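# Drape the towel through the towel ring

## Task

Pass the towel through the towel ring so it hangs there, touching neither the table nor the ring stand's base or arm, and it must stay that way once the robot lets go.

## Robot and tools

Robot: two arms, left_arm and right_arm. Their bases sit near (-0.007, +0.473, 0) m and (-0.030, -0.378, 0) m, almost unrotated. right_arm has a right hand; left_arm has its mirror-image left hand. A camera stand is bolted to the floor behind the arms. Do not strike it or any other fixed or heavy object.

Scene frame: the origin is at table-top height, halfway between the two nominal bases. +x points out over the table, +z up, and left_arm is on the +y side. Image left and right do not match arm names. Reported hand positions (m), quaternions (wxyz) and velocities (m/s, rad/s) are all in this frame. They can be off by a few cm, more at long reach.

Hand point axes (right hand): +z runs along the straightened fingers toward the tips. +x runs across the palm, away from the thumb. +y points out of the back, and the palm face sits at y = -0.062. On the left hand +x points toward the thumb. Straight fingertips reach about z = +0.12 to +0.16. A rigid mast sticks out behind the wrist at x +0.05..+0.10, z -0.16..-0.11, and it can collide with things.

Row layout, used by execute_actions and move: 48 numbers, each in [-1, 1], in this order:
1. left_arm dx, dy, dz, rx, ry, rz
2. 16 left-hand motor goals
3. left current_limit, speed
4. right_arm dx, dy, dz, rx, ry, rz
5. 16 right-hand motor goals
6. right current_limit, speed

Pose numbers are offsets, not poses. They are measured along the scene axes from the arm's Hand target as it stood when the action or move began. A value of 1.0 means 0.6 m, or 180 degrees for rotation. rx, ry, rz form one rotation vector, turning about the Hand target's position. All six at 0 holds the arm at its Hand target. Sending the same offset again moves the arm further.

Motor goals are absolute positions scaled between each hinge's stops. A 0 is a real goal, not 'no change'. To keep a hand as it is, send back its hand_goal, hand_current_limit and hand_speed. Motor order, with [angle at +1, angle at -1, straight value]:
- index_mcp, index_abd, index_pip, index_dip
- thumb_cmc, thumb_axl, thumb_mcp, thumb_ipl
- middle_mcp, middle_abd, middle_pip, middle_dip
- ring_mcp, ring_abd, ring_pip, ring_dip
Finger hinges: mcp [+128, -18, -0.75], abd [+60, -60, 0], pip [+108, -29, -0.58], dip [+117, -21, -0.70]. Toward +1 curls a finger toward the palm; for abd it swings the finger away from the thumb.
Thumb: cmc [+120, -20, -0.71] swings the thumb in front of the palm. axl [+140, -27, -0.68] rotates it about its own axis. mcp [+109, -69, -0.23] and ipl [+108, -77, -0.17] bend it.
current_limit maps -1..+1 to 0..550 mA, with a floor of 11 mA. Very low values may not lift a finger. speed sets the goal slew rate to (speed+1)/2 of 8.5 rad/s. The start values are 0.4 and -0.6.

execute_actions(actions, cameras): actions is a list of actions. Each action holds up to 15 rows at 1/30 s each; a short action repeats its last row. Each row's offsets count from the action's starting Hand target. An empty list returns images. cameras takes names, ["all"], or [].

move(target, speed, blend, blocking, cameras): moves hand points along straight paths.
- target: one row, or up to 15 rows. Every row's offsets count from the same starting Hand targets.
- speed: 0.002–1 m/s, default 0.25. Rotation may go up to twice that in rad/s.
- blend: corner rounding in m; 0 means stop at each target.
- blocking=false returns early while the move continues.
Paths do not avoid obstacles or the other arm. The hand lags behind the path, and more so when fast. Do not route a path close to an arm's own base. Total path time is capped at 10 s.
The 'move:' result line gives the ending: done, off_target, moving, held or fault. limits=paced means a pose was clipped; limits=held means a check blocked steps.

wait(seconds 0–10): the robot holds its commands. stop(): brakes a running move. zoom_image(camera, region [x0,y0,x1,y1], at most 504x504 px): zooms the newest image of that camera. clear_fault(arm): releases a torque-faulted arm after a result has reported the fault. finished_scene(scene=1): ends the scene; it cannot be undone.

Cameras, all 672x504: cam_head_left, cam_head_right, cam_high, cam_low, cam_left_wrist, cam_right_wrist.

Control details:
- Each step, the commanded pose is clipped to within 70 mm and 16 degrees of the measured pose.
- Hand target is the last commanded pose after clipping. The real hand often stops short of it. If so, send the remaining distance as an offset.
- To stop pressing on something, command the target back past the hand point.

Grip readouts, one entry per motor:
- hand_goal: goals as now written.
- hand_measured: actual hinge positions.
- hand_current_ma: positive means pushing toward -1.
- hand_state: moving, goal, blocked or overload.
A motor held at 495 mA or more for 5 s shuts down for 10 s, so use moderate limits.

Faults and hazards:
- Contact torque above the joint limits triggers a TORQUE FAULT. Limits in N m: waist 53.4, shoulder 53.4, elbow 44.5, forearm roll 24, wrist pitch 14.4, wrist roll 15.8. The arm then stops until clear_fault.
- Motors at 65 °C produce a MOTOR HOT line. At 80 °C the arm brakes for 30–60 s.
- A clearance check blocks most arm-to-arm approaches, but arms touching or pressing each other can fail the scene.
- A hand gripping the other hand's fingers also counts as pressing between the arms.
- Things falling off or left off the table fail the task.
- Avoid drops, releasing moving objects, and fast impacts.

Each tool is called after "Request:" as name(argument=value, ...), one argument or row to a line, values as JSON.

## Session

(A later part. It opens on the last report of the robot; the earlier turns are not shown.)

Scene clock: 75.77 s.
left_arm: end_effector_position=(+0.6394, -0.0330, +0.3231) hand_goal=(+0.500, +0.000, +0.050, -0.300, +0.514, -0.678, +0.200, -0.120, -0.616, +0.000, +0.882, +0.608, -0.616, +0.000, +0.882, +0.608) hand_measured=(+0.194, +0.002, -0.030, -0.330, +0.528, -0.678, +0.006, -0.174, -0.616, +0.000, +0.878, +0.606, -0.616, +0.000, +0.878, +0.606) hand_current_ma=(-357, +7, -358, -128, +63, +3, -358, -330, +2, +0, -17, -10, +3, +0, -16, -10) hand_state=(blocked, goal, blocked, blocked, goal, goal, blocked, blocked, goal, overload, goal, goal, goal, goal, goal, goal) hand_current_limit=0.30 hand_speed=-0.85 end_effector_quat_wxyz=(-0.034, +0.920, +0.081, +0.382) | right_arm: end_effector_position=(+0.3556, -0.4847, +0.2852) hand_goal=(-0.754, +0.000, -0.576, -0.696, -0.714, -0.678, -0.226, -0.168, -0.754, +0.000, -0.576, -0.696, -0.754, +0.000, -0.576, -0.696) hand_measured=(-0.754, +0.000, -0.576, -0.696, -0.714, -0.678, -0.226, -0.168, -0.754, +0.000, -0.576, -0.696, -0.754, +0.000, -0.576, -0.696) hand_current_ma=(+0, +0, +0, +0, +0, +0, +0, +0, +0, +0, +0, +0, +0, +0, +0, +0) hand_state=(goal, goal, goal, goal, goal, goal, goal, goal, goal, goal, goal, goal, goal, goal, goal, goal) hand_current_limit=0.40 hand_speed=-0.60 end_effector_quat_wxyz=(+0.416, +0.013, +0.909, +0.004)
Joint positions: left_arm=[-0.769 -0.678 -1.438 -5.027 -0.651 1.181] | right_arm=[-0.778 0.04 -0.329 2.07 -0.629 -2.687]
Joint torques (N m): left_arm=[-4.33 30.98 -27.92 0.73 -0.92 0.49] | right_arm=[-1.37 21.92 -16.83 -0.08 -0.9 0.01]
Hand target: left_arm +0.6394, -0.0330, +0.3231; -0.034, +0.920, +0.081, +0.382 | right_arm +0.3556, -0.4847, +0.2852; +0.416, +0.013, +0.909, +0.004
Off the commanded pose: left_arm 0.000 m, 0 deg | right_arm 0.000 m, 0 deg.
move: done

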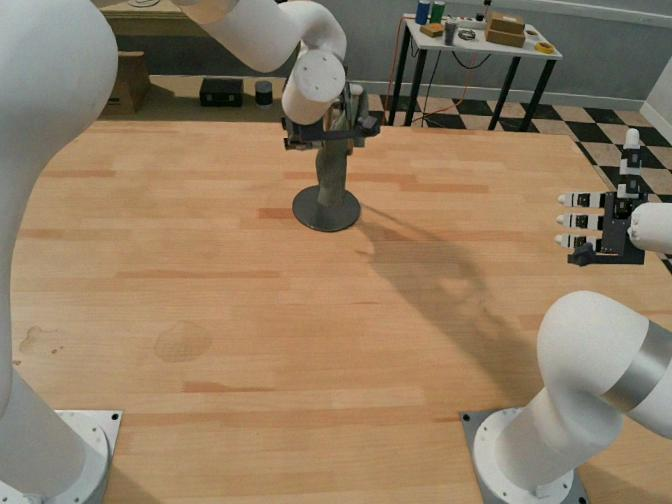

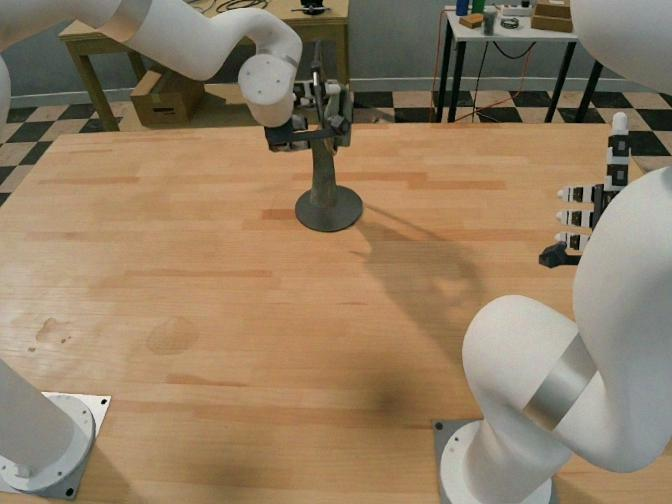

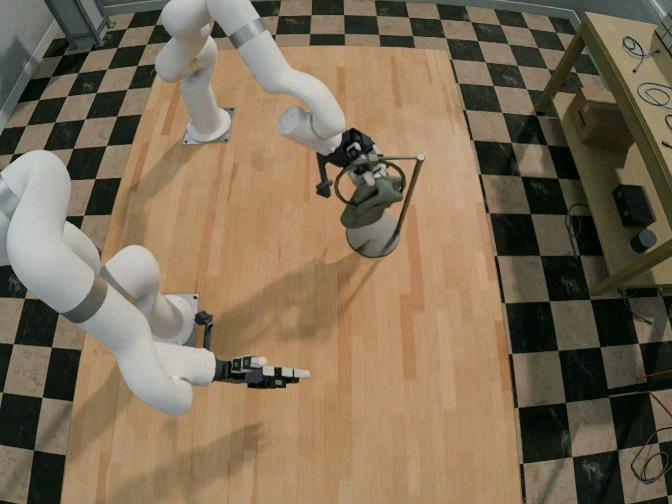

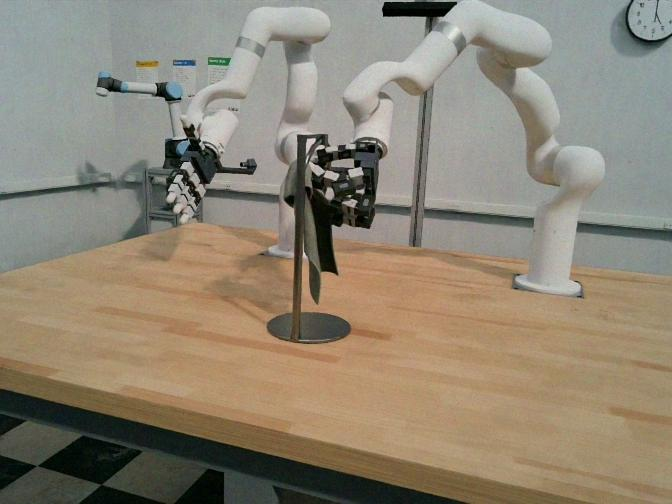

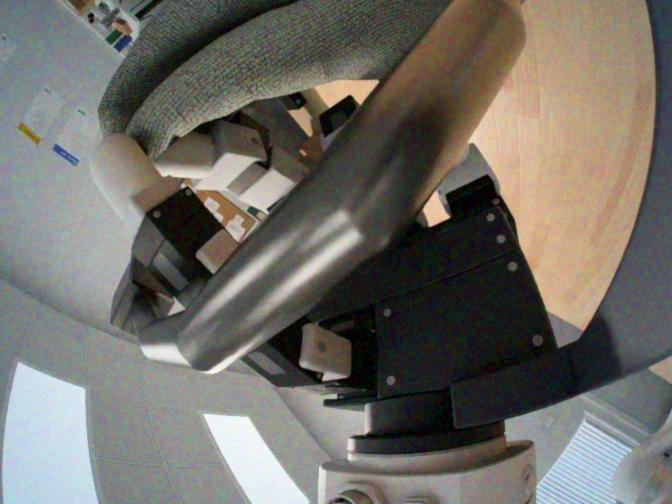

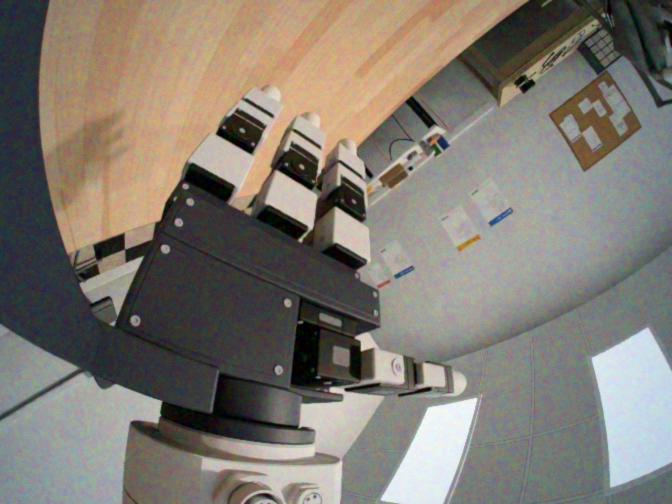

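Request:
move(
  target=[0, -0.0417, -0.0833, 0, 0, 0, 0.5, 0, 0.05, -0.3, 0.514, -0.678, 0.2, -0.12, -0.616, 0, 0.883, 0.609, -0.616, 0, 0.883, 0.609, 0.3, -0.85, 0, 0, 0, 0, 0, 0, -0.754, 0, -0.576, -0.696, -0.714, -0.678, -0.226, -0.168, -0.754, 0, -0.576, -0.696, -0.754, 0, -0.576, -0.696, 0.4, -0.6],
  speed=0.05,
  cameras=["all"],
)

Request:
zoom_image(
  camera="cam_low",
  region=[260, 100, 460, 360],
)

Request:
zoom_image(
  camera="cam_head_left",
  region=[260, 40, 400, 240],
)

Request:
zoom_image(
  camera="cam_head_right",
  region=[240, 40, 400, 240],
)

Request:
zoom_image(
  camera="cam_high",
  region=[300, 100, 450, 260],
)

Scene clock: 78.03 s.
left_arm: end_effector_position=(+0.6394, -0.0580, +0.2732) hand_goal=(+0.500, +0.000, +0.050, -0.300, +0.514, -0.678, +0.200, -0.120, -0.616, +0.000, +0.882, +0.608, -0.616, +0.000, +0.882, +0.608) hand_measured=(+0.194, +0.002, -0.028, -0.330, +0.528, -0.678, +0.006, -0.174, -0.616, +0.000, +0.878, +0.606, -0.616, +0.000, +0.878, +0.606) hand_current_ma=(-358, +7, -357, -128, +63, +3, -358, -330, +2, +0, -17, -10, +3, +0, -16, -10) hand_state=(blocked, goal, blocked, blocked, goal, goal, blocked, blocked, goal, overload, goal, goal, goal, goal, goal, goal) hand_current_limit=0.30 hand_speed=-0.85 end_effector_quat_wxyz=(-0.034, +0.920, +0.081, +0.382) | right_arm: end_effector_position=(+0.3556, -0.4847, +0.2852) hand_goal=(-0.754, +0.000, -0.576, -0.696, -0.714, -0.678, -0.226, -0.168, -0.754, +0.000, -0.576, -0.696, -0.754, +0.000, -0.576, -0.696) hand_measured=(-0.754, +0.000, -0.576, -0.696, -0.714, -0.678, -0.226, -0.168, -0.754, +0.000, -0.576, -0.696, -0.754, +0.000, -0.576, -0.696) hand_current_ma=(+0, +0, +0, +0, +0, +0, +0, +0, +0, +0, +0, +0, +0, +0, +0, +0) hand_state=(goal, goal, goal, goal, goal, goal, goal, goal, goal, goal, goal, goal, goal, goal, goal, goal) hand_current_limit=0.40 hand_speed=-0.60 end_effector_quat_wxyz=(+0.416, +0.013, +0.909, +0.004)
Joint positions: left_arm=[-0.796 -0.782 -1.484 -4.968 -0.652 1.081] | right_arm=[-0.778 0.04 -0.329 2.07 -0.629 -2.687]
Joint torques (N m): left_arm=[-3.7 32.08 -27.28 2.37 -0.92 -0.45] | right_arm=[-0.73 22.81 -17.79 0 -0.92 0.1]
Hand target: left_arm +0.6394, -0.0580, +0.2731; -0.034, +0.920, +0.081, +0.382 | right_arm +0.3556, -0.4847, +0.2852; +0.416, +0.013, +0.909, +0.004
Off the commanded pose: left_arm 0.000 m, 0 deg | right_arm 0.000 m, 0 deg.
move: done

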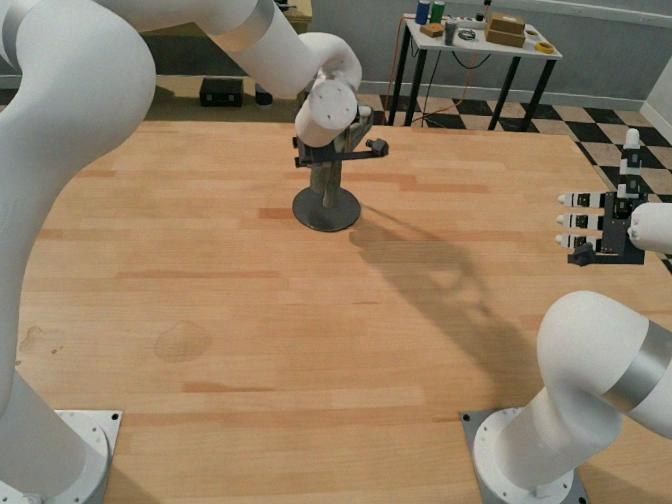

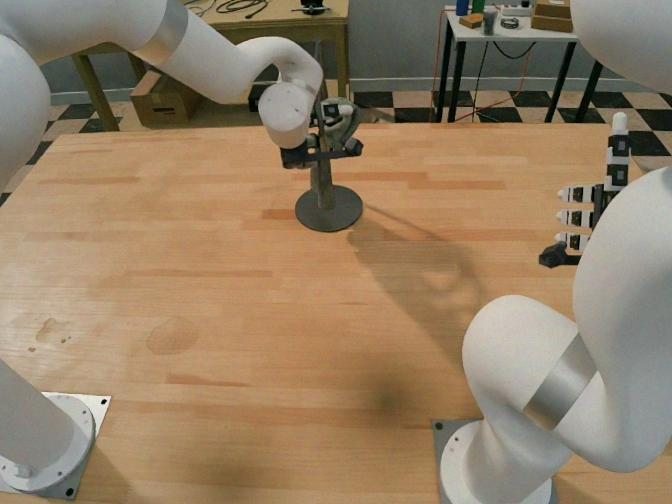

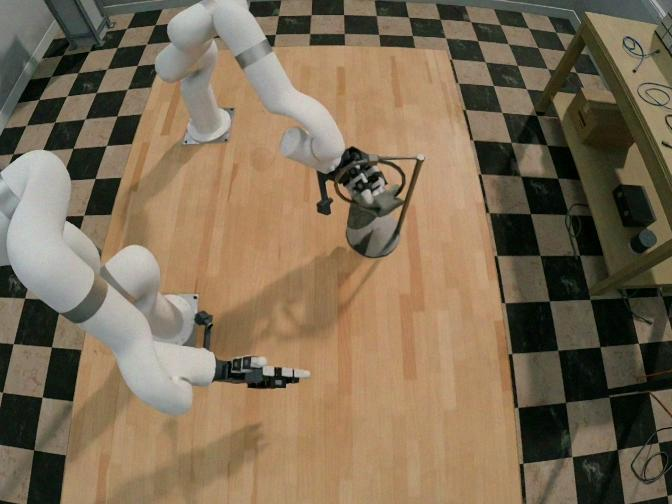

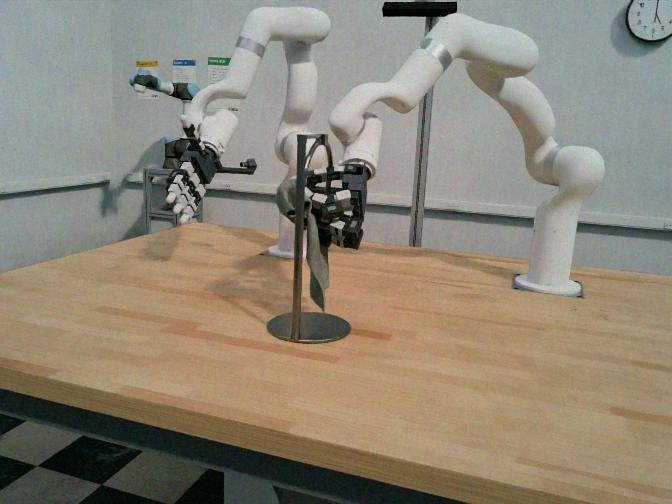

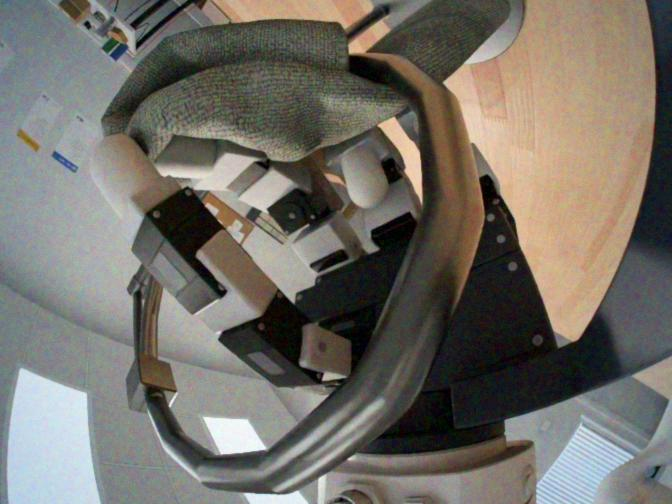

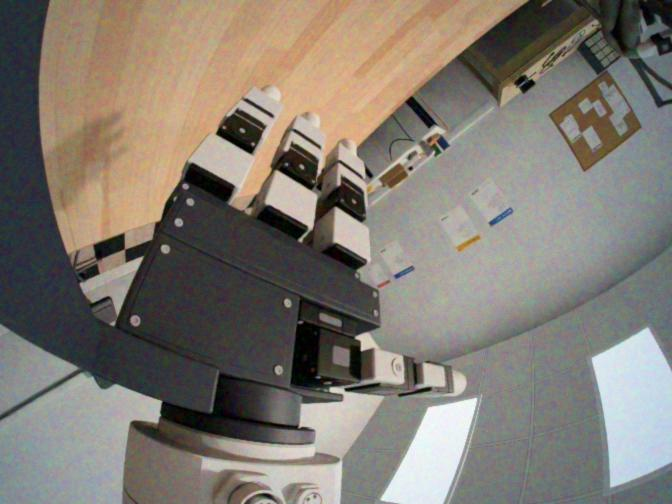

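Scaled by 1.938 from the camera's 672x504 image, which has a finer 960x720 frame.

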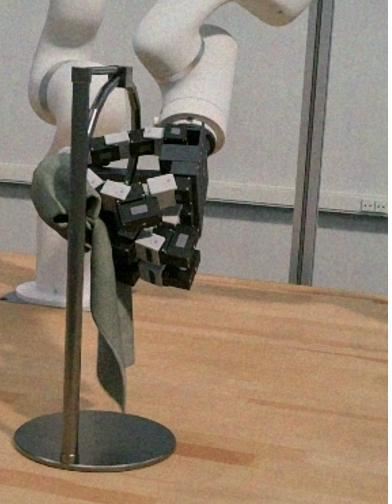

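Scaled by 2.520 from the camera's 672x504 image, which has a finer 960x720 frame.

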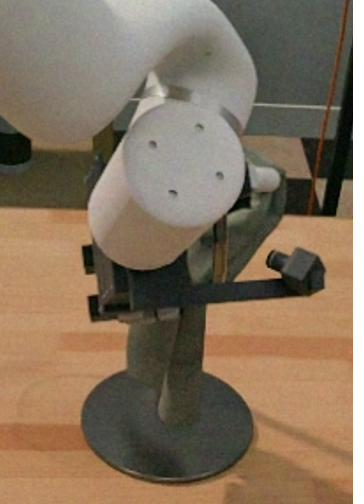

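Scaled by 2.520 from the camera's 672x504 image, which has a finer 960x720 frame.

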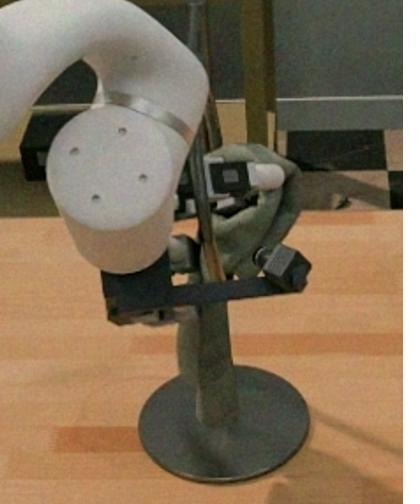

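Scaled by 3.150 from the camera's 672x504 image, which has a finer 960x720 frame.

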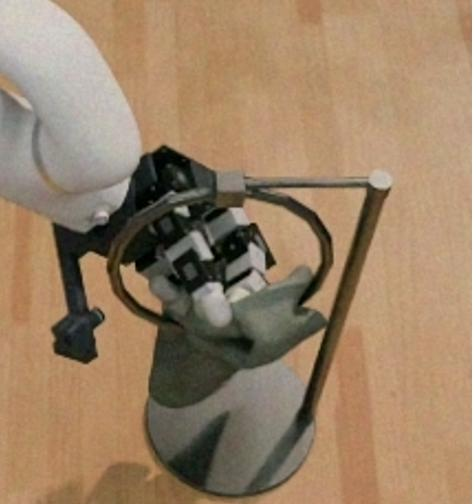

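Request:
move(
  target=[0, 0, 0, 0, 0, 0, 0.1, 0, -0.036, -0.35, 0.514, -0.678, -0.2, -0.2, -0.616, 0, 0.883, 0.609, -0.616, 0, 0.883, 0.609, 0.2, -0.85, 0, 0, 0, 0, 0, 0, -0.754, 0, -0.576, -0.696, -0.714, -0.678, -0.226, -0.168, -0.754, 0, -0.576, -0.696, -0.754, 0, -0.576, -0.696, 0.4, -0.6],
  speed=0.05,
  cameras=["all"],
)

Request:
zoom_image(
  camera="cam_low",
  region=[260, 100, 460, 360],
)

Request:
zoom_image(
  camera="cam_head_right",
  region=[240, 40, 400, 240],
)

Request:
zoom_image(
  camera="cam_high",
  region=[300, 100, 450, 260],
)

Scene clock: 80.23 s.
left_arm: end_effector_position=(+0.6394, -0.0580, +0.2731) hand_goal=(+0.100, +0.000, -0.036, -0.350, +0.514, -0.678, -0.200, -0.200, -0.616, +0.000, +0.882, +0.608, -0.616, +0.000, +0.882, +0.608) hand_measured=(+0.120, +0.002, -0.032, -0.350, +0.528, -0.678, -0.190, -0.196, -0.618, +0.000, +0.878, +0.606, -0.616, +0.000, +0.878, +0.606) hand_current_ma=(+91, +7, +11, +2, +61, +4, +48, +19, -7, +0, -17, -10, +2, +0, -16, -10) hand_state=(blocked, goal, goal, goal, goal, goal, goal, goal, goal, overload, goal, goal, goal, goal, goal, goal) hand_current_limit=0.20 hand_speed=-0.85 end_effector_quat_wxyz=(-0.034, +0.920, +0.081, +0.382) | right_arm: end_effector_position=(+0.3556, -0.4847, +0.2852) hand_goal=(-0.754, +0.000, -0.576, -0.696, -0.714, -0.678, -0.226, -0.168, -0.754, +0.000, -0.576, -0.696, -0.754, +0.000, -0.576, -0.696) hand_measured=(-0.754, +0.000, -0.576, -0.696, -0.714, -0.678, -0.226, -0.168, -0.754, +0.000, -0.576, -0.696, -0.754, +0.000, -0.576, -0.696) hand_current_ma=(+0, +0, +0, +0, +0, +0, +0, +0, +0, +0, +0, +0, +0, +0, +0, +0) hand_state=(goal, goal, goal, goal, goal, goal, goal, goal, goal, goal, goal, goal, goal, goal, goal, goal) hand_current_limit=0.40 hand_speed=-0.60 end_effector_quat_wxyz=(+0.416, +0.013, +0.909, +0.004)
Joint positions: left_arm=[-0.796 -0.782 -1.484 -4.968 -0.652 1.081] | right_arm=[-0.778 0.04 -0.329 2.07 -0.629 -2.687]
Joint torques (N m): left_arm=[-2.07 32.61 -26.32 1.76 -0.89 -0.42] | right_arm=[-0.41 22.02 -17.6 -0.03 -1.03 0.17]
Hand target: left_arm +0.6394, -0.0580, +0.2731; -0.034, +0.920, +0.081, +0.382 | right_arm +0.3556, -0.4847, +0.2852; +0.416, +0.013, +0.909, +0.004
Off the commanded pose: left_arm 0.000 m, 0 deg | right_arm 0.000 m, 0 deg.
move: done

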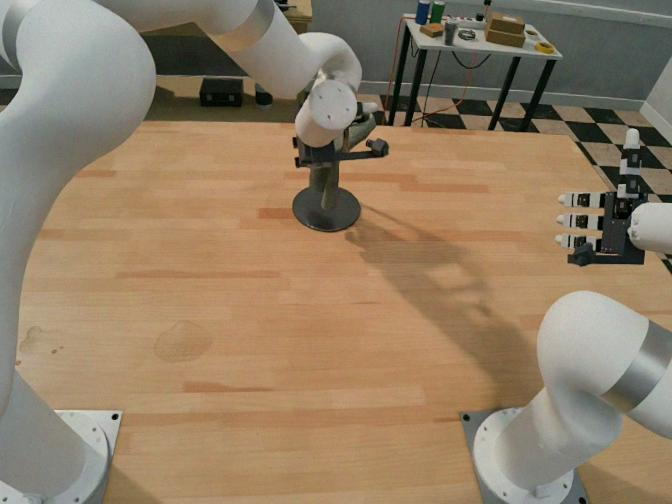

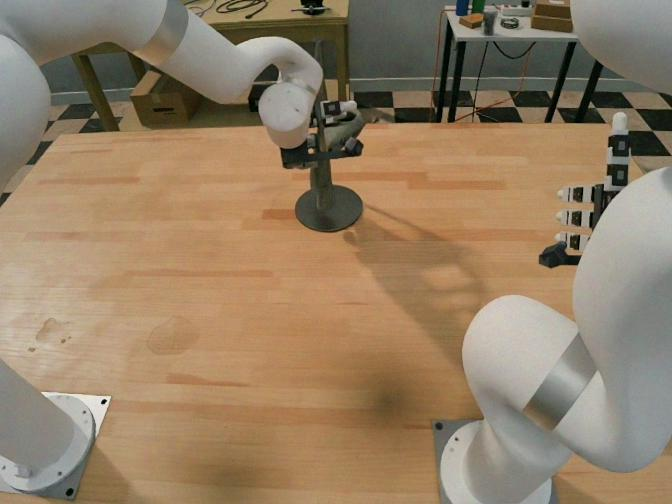

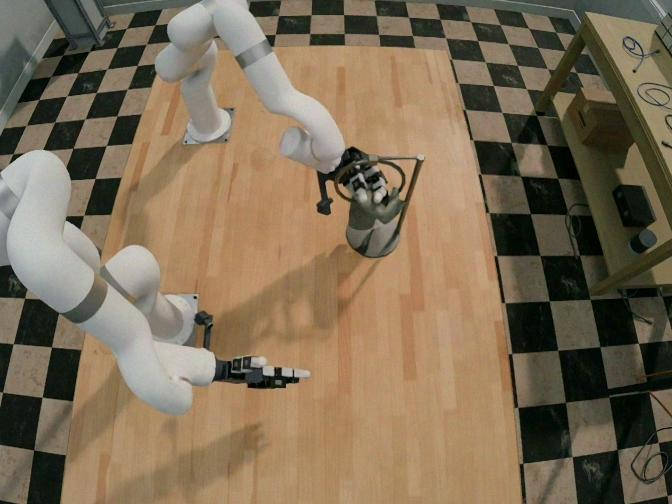

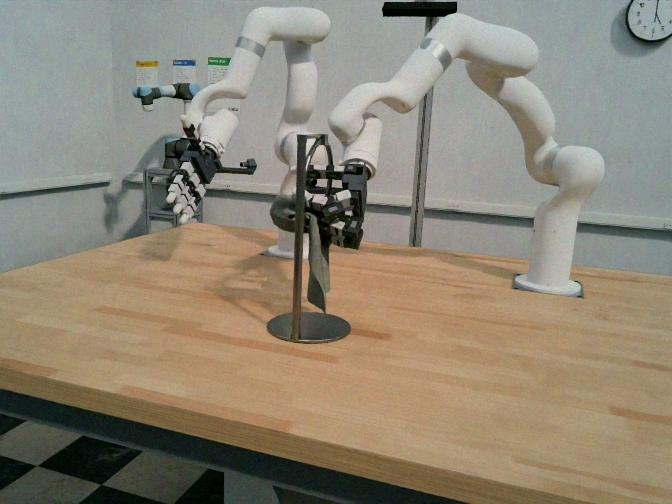

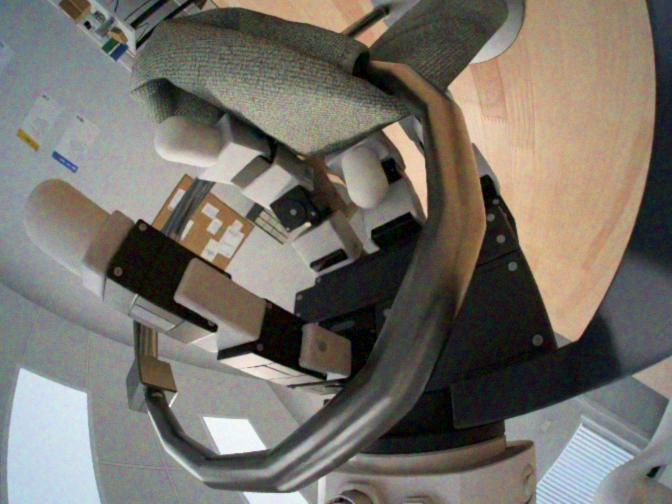

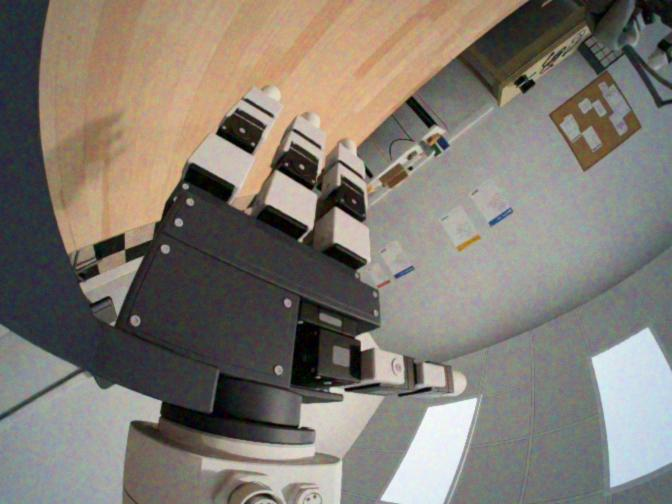

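Scaled by 1.938 from the camera's 672x504 image, which has a finer 960x720 frame.

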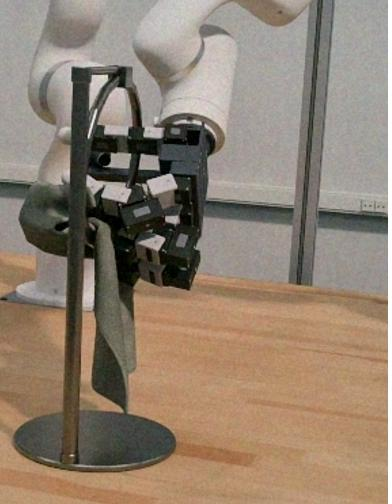

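Scaled by 2.520 from the camera's 672x504 image, which has a finer 960x720 frame.

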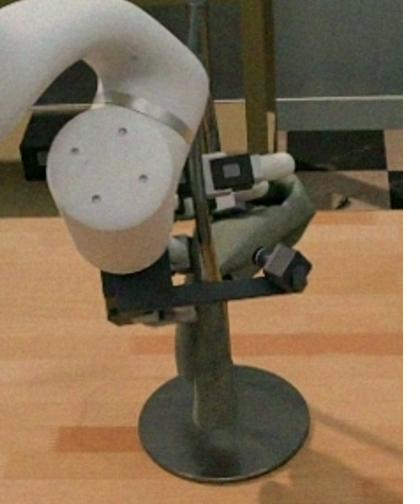

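Scaled by 3.150 from the camera's 672x504 image, which has a finer 960x720 frame.

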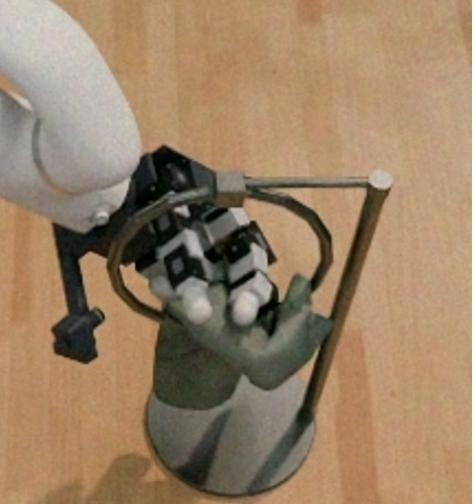

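Request:
move(
  target=[0, 0.05, 0.0, 0, 0, 0, 0.1, 0, -0.036, -0.35, 0.514, -0.678, -0.2, -0.2, -0.616, 0, 0.883, 0.609, -0.616, 0, 0.883, 0.609, 0.2, -0.85, 0, 0, 0, 0, 0, 0, -0.754, 0, -0.576, -0.696, -0.714, -0.678, -0.226, -0.168, -0.754, 0, -0.576, -0.696, -0.754, 0, -0.576, -0.696, 0.4, -0.6],
  speed=0.04,
  cameras=["all"],
)

Request:
zoom_image(
  camera="cam_low",
  region=[260, 100, 460, 360],
)

Request:
zoom_image(
  camera="cam_high",
  region=[300, 100, 450, 260],
)

Scene clock: 81.97 s.
left_arm: end_effector_position=(+0.6394, -0.0281, +0.2731) hand_goal=(+0.100, +0.000, -0.036, -0.350, +0.514, -0.678, -0.200, -0.200, -0.616, +0.000, +0.882, +0.608, -0.616, +0.000, +0.882, +0.608) hand_measured=(+0.120, +0.002, -0.032, -0.350, +0.528, -0.678, -0.190, -0.196, -0.618, +0.000, +0.878, +0.606, -0.616, +0.000, +0.878, +0.606) hand_current_ma=(+91, +7, +16, +2, +61, +4, +48, +19, -7, +0, -17, -10, +1, +0, -16, -10) hand_state=(blocked, goal, goal, goal, goal, goal, goal, goal, goal, overload, goal, goal, goal, goal, goal, goal) hand_current_limit=0.20 hand_speed=-0.85 end_effector_quat_wxyz=(-0.034, +0.920, +0.081, +0.382) | right_arm: end_effector_position=(+0.3556, -0.4847, +0.2852) hand_goal=(-0.754, +0.000, -0.576, -0.696, -0.714, -0.678, -0.226, -0.168, -0.754, +0.000, -0.576, -0.696, -0.754, +0.000, -0.576, -0.696) hand_measured=(-0.754, +0.000, -0.576, -0.696, -0.714, -0.678, -0.226, -0.168, -0.754, +0.000, -0.576, -0.696, -0.754, +0.000, -0.576, -0.696) hand_current_ma=(+0, +0, +0, +0, +0, +0, +0, +0, +0, +0, +0, +0, +0, +0, +0, +0) hand_state=(goal, goal, goal, goal, goal, goal, goal, goal, goal, goal, goal, goal, goal, goal, goal, goal) hand_current_limit=0.40 hand_speed=-0.60 end_effector_quat_wxyz=(+0.416, +0.013, +0.909, +0.004)
Joint positions: left_arm=[-0.763 -0.734 -1.404 -4.906 -0.625 1.035] | right_arm=[-0.778 0.04 -0.329 2.07 -0.629 -2.687]
Joint torques (N m): left_arm=[3.25 37.16 -22.08 2.43 0.04 -0.49] | right_arm=[0.55 22.34 -17.5 -0.63 -1 0.08]
Hand target: left_arm +0.6394, -0.0280, +0.2731; -0.034, +0.920, +0.081, +0.382 | right_arm +0.3556, -0.4847, +0.2852; +0.416, +0.013, +0.909, +0.004
Off the commanded pose: left_arm 0.000 m, 0 deg | right_arm 0.000 m, 0 deg.
move: done

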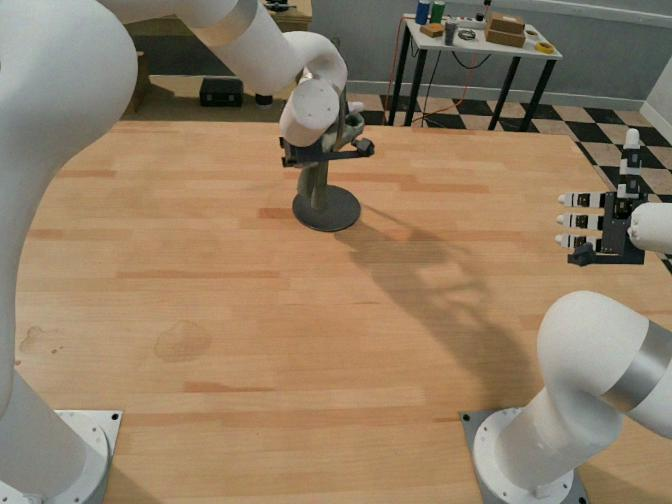

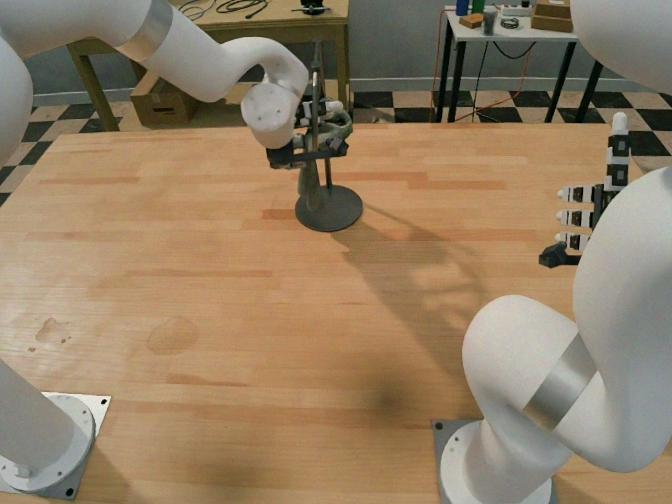

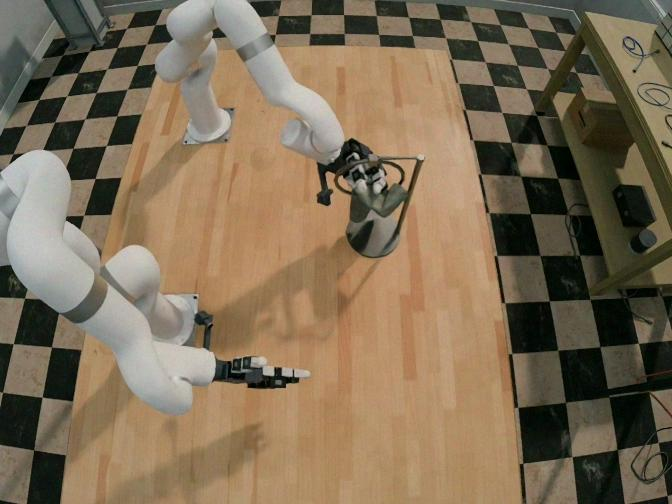

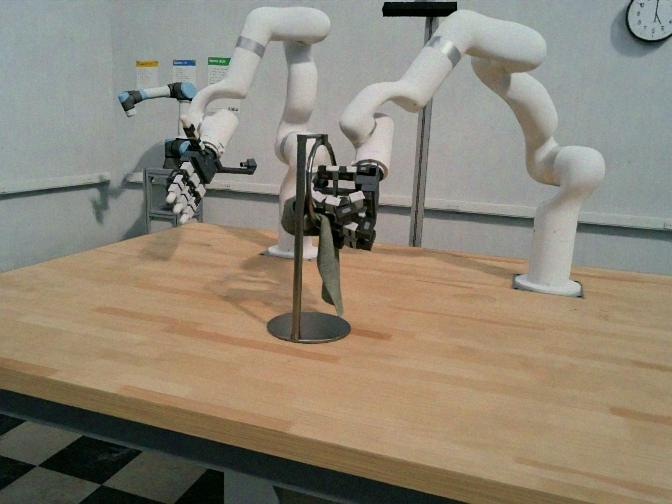

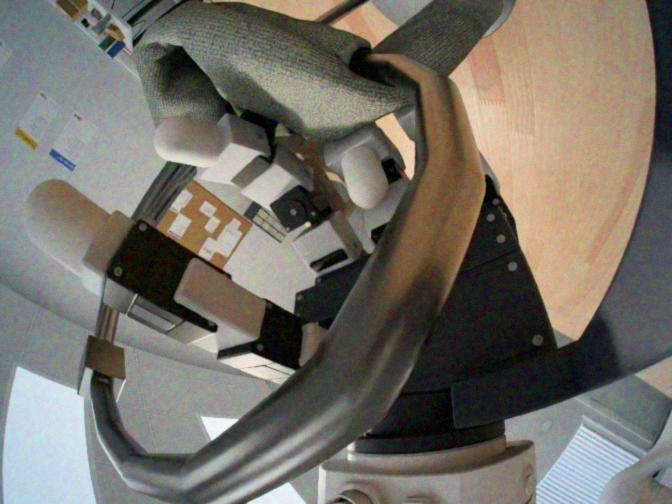

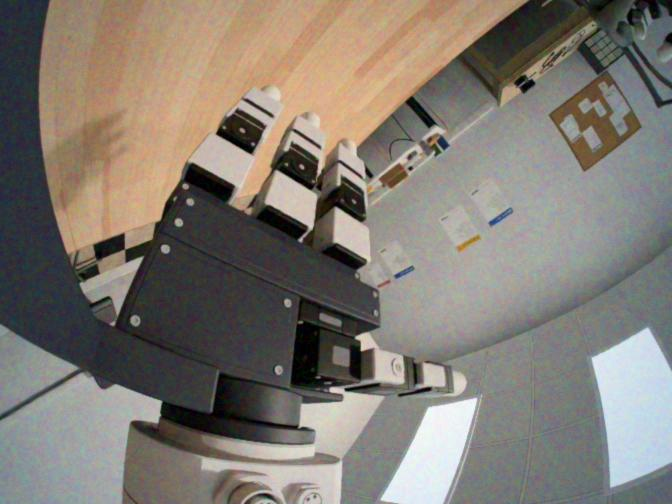

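Scaled by 1.938 from the camera's 672x504 image, which has a finer 960x720 frame.

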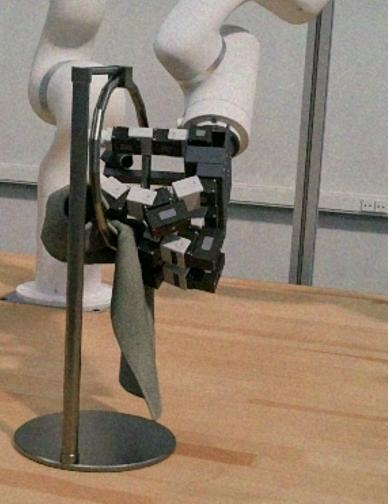

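Scaled by 3.150 from the camera's 672x504 image, which has a finer 960x720 frame.

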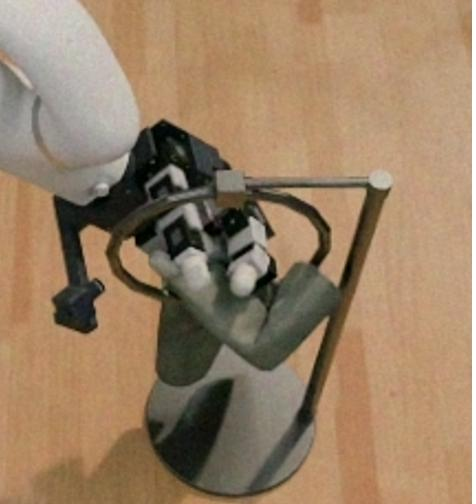

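Request:
move(
  target=[0, 0, 0.0, 0, 0, 0, 0.1, 0, -0.036, -0.35, 0.514, -0.678, -0.2, -0.2, -0.616, 0, 0.883, 0.609, -0.616, 0, 0.883, 0.609, 0.2, -0.85, 0.45, 0.2, -0.1, 0, -0.172, 0, -0.11, 0, 0.241, -0.406, 0.514, -0.678, 0.0, -0.168, -0.616, 0, 0.883, 0.609, -0.616, 0, 0.883, 0.609, 0.4, -0.5],
  speed=0.2,
  cameras=["cam_right_wrist","cam_high","cam_low"],
)

Request:
zoom_image(
  camera="cam_high",
  region=[250, 100, 450, 380],
)

Scene clock: 88.67 s.
left_arm: end_effector_position=(+0.6394, -0.0280, +0.2731) hand_goal=(+0.100, +0.000, -0.036, -0.350, +0.514, -0.678, -0.200, -0.200, -0.616, +0.000, +0.882, +0.608, -0.616, +0.000, +0.882, +0.608) hand_measured=(+0.120, +0.002, -0.032, -0.350, +0.528, -0.678, -0.190, -0.196, -0.618, +0.000, +0.878, +0.606, -0.616, +0.000, +0.878, +0.606) hand_current_ma=(+91, +7, +16, +2, +61, +4, +48, +19, -7, +0, -17, -10, +1, +0, -16, -10) hand_state=(blocked, goal, goal, goal, goal, goal, goal, goal, goal, overload, goal, goal, goal, goal, goal, goal) hand_current_limit=0.20 hand_speed=-0.85 end_effector_quat_wxyz=(-0.034, +0.920, +0.081, +0.382) | right_arm: end_effector_position=(+0.6256, -0.3647, +0.2253) hand_goal=(-0.110, +0.000, +0.240, -0.406, +0.514, -0.678, +0.000, -0.168, -0.616, +0.000, +0.882, +0.608, -0.616, +0.000, +0.882, +0.608) hand_measured=(-0.116, +0.000, +0.236, -0.410, +0.520, -0.678, +0.002, -0.168, -0.620, +0.000, +0.878, +0.606, -0.618, +0.000, +0.880, +0.606) hand_current_ma=(-5, +0, -2, -2, +4, +0, +1, +0, -2, +0, -2, -2, -2, +0, -2, -1) hand_state=(goal, goal, goal, goal, goal, goal, goal, goal, goal, goal, goal, goal, goal, goal, goal, goal) hand_current_limit=0.40 hand_speed=-0.50 end_effector_quat_wxyz=(+0.644, +0.012, +0.765, +0.008)
Joint positions: left_arm=[-0.763 -0.734 -1.404 -4.906 -0.625 1.035] | right_arm=[-0.183 -0.735 -0.802 2.982 -1.333 -3.104]
Joint torques (N m): left_arm=[3.31 37.23 -21.8 1.99 0.08 -0.43] | right_arm=[1.46 47.53 -13.62 -0.15 -1.62 0.53]
Hand target: left_arm +0.6394, -0.0280, +0.2731; -0.034, +0.920, +0.081, +0.382 | right_arm +0.6256, -0.3647, +0.2252; +0.644, +0.012, +0.765, +0.008
Off the commanded pose: left_arm 0.000 m, 0 deg | right_arm 0.000 m, 0 deg.
move: done
Images, in order (width x height): cam_high 672x504, cam_low 672x504, cam_right_wrist 672x504.

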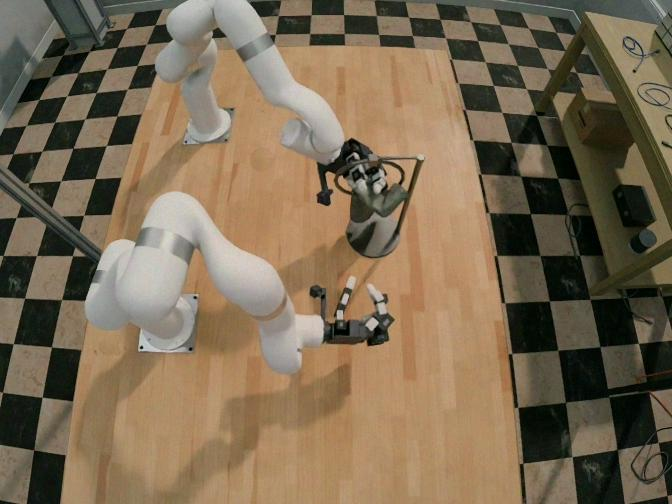

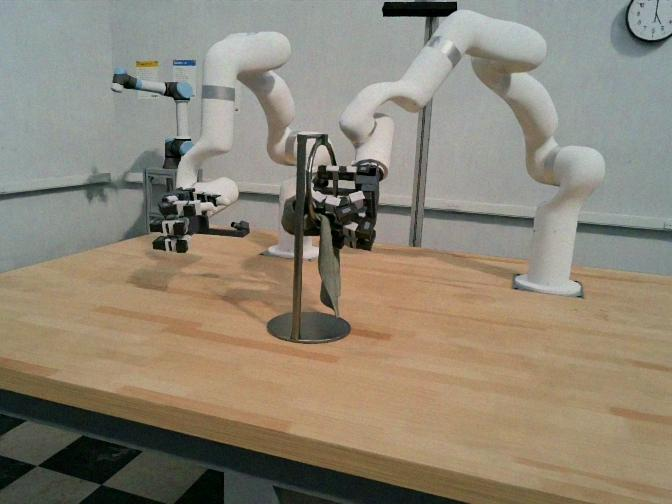

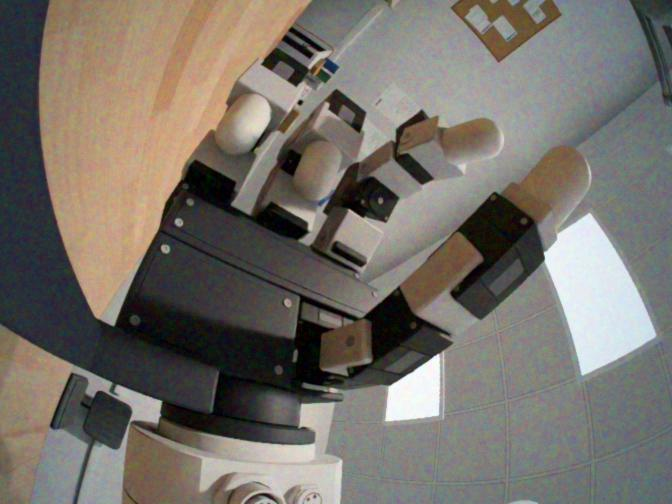

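Scaled by 1.800 from the camera's 672x504 image, which has a finer 960x720 frame.

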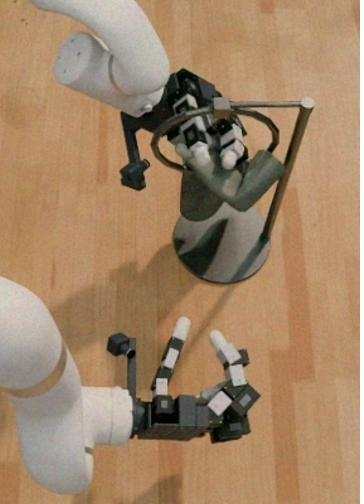

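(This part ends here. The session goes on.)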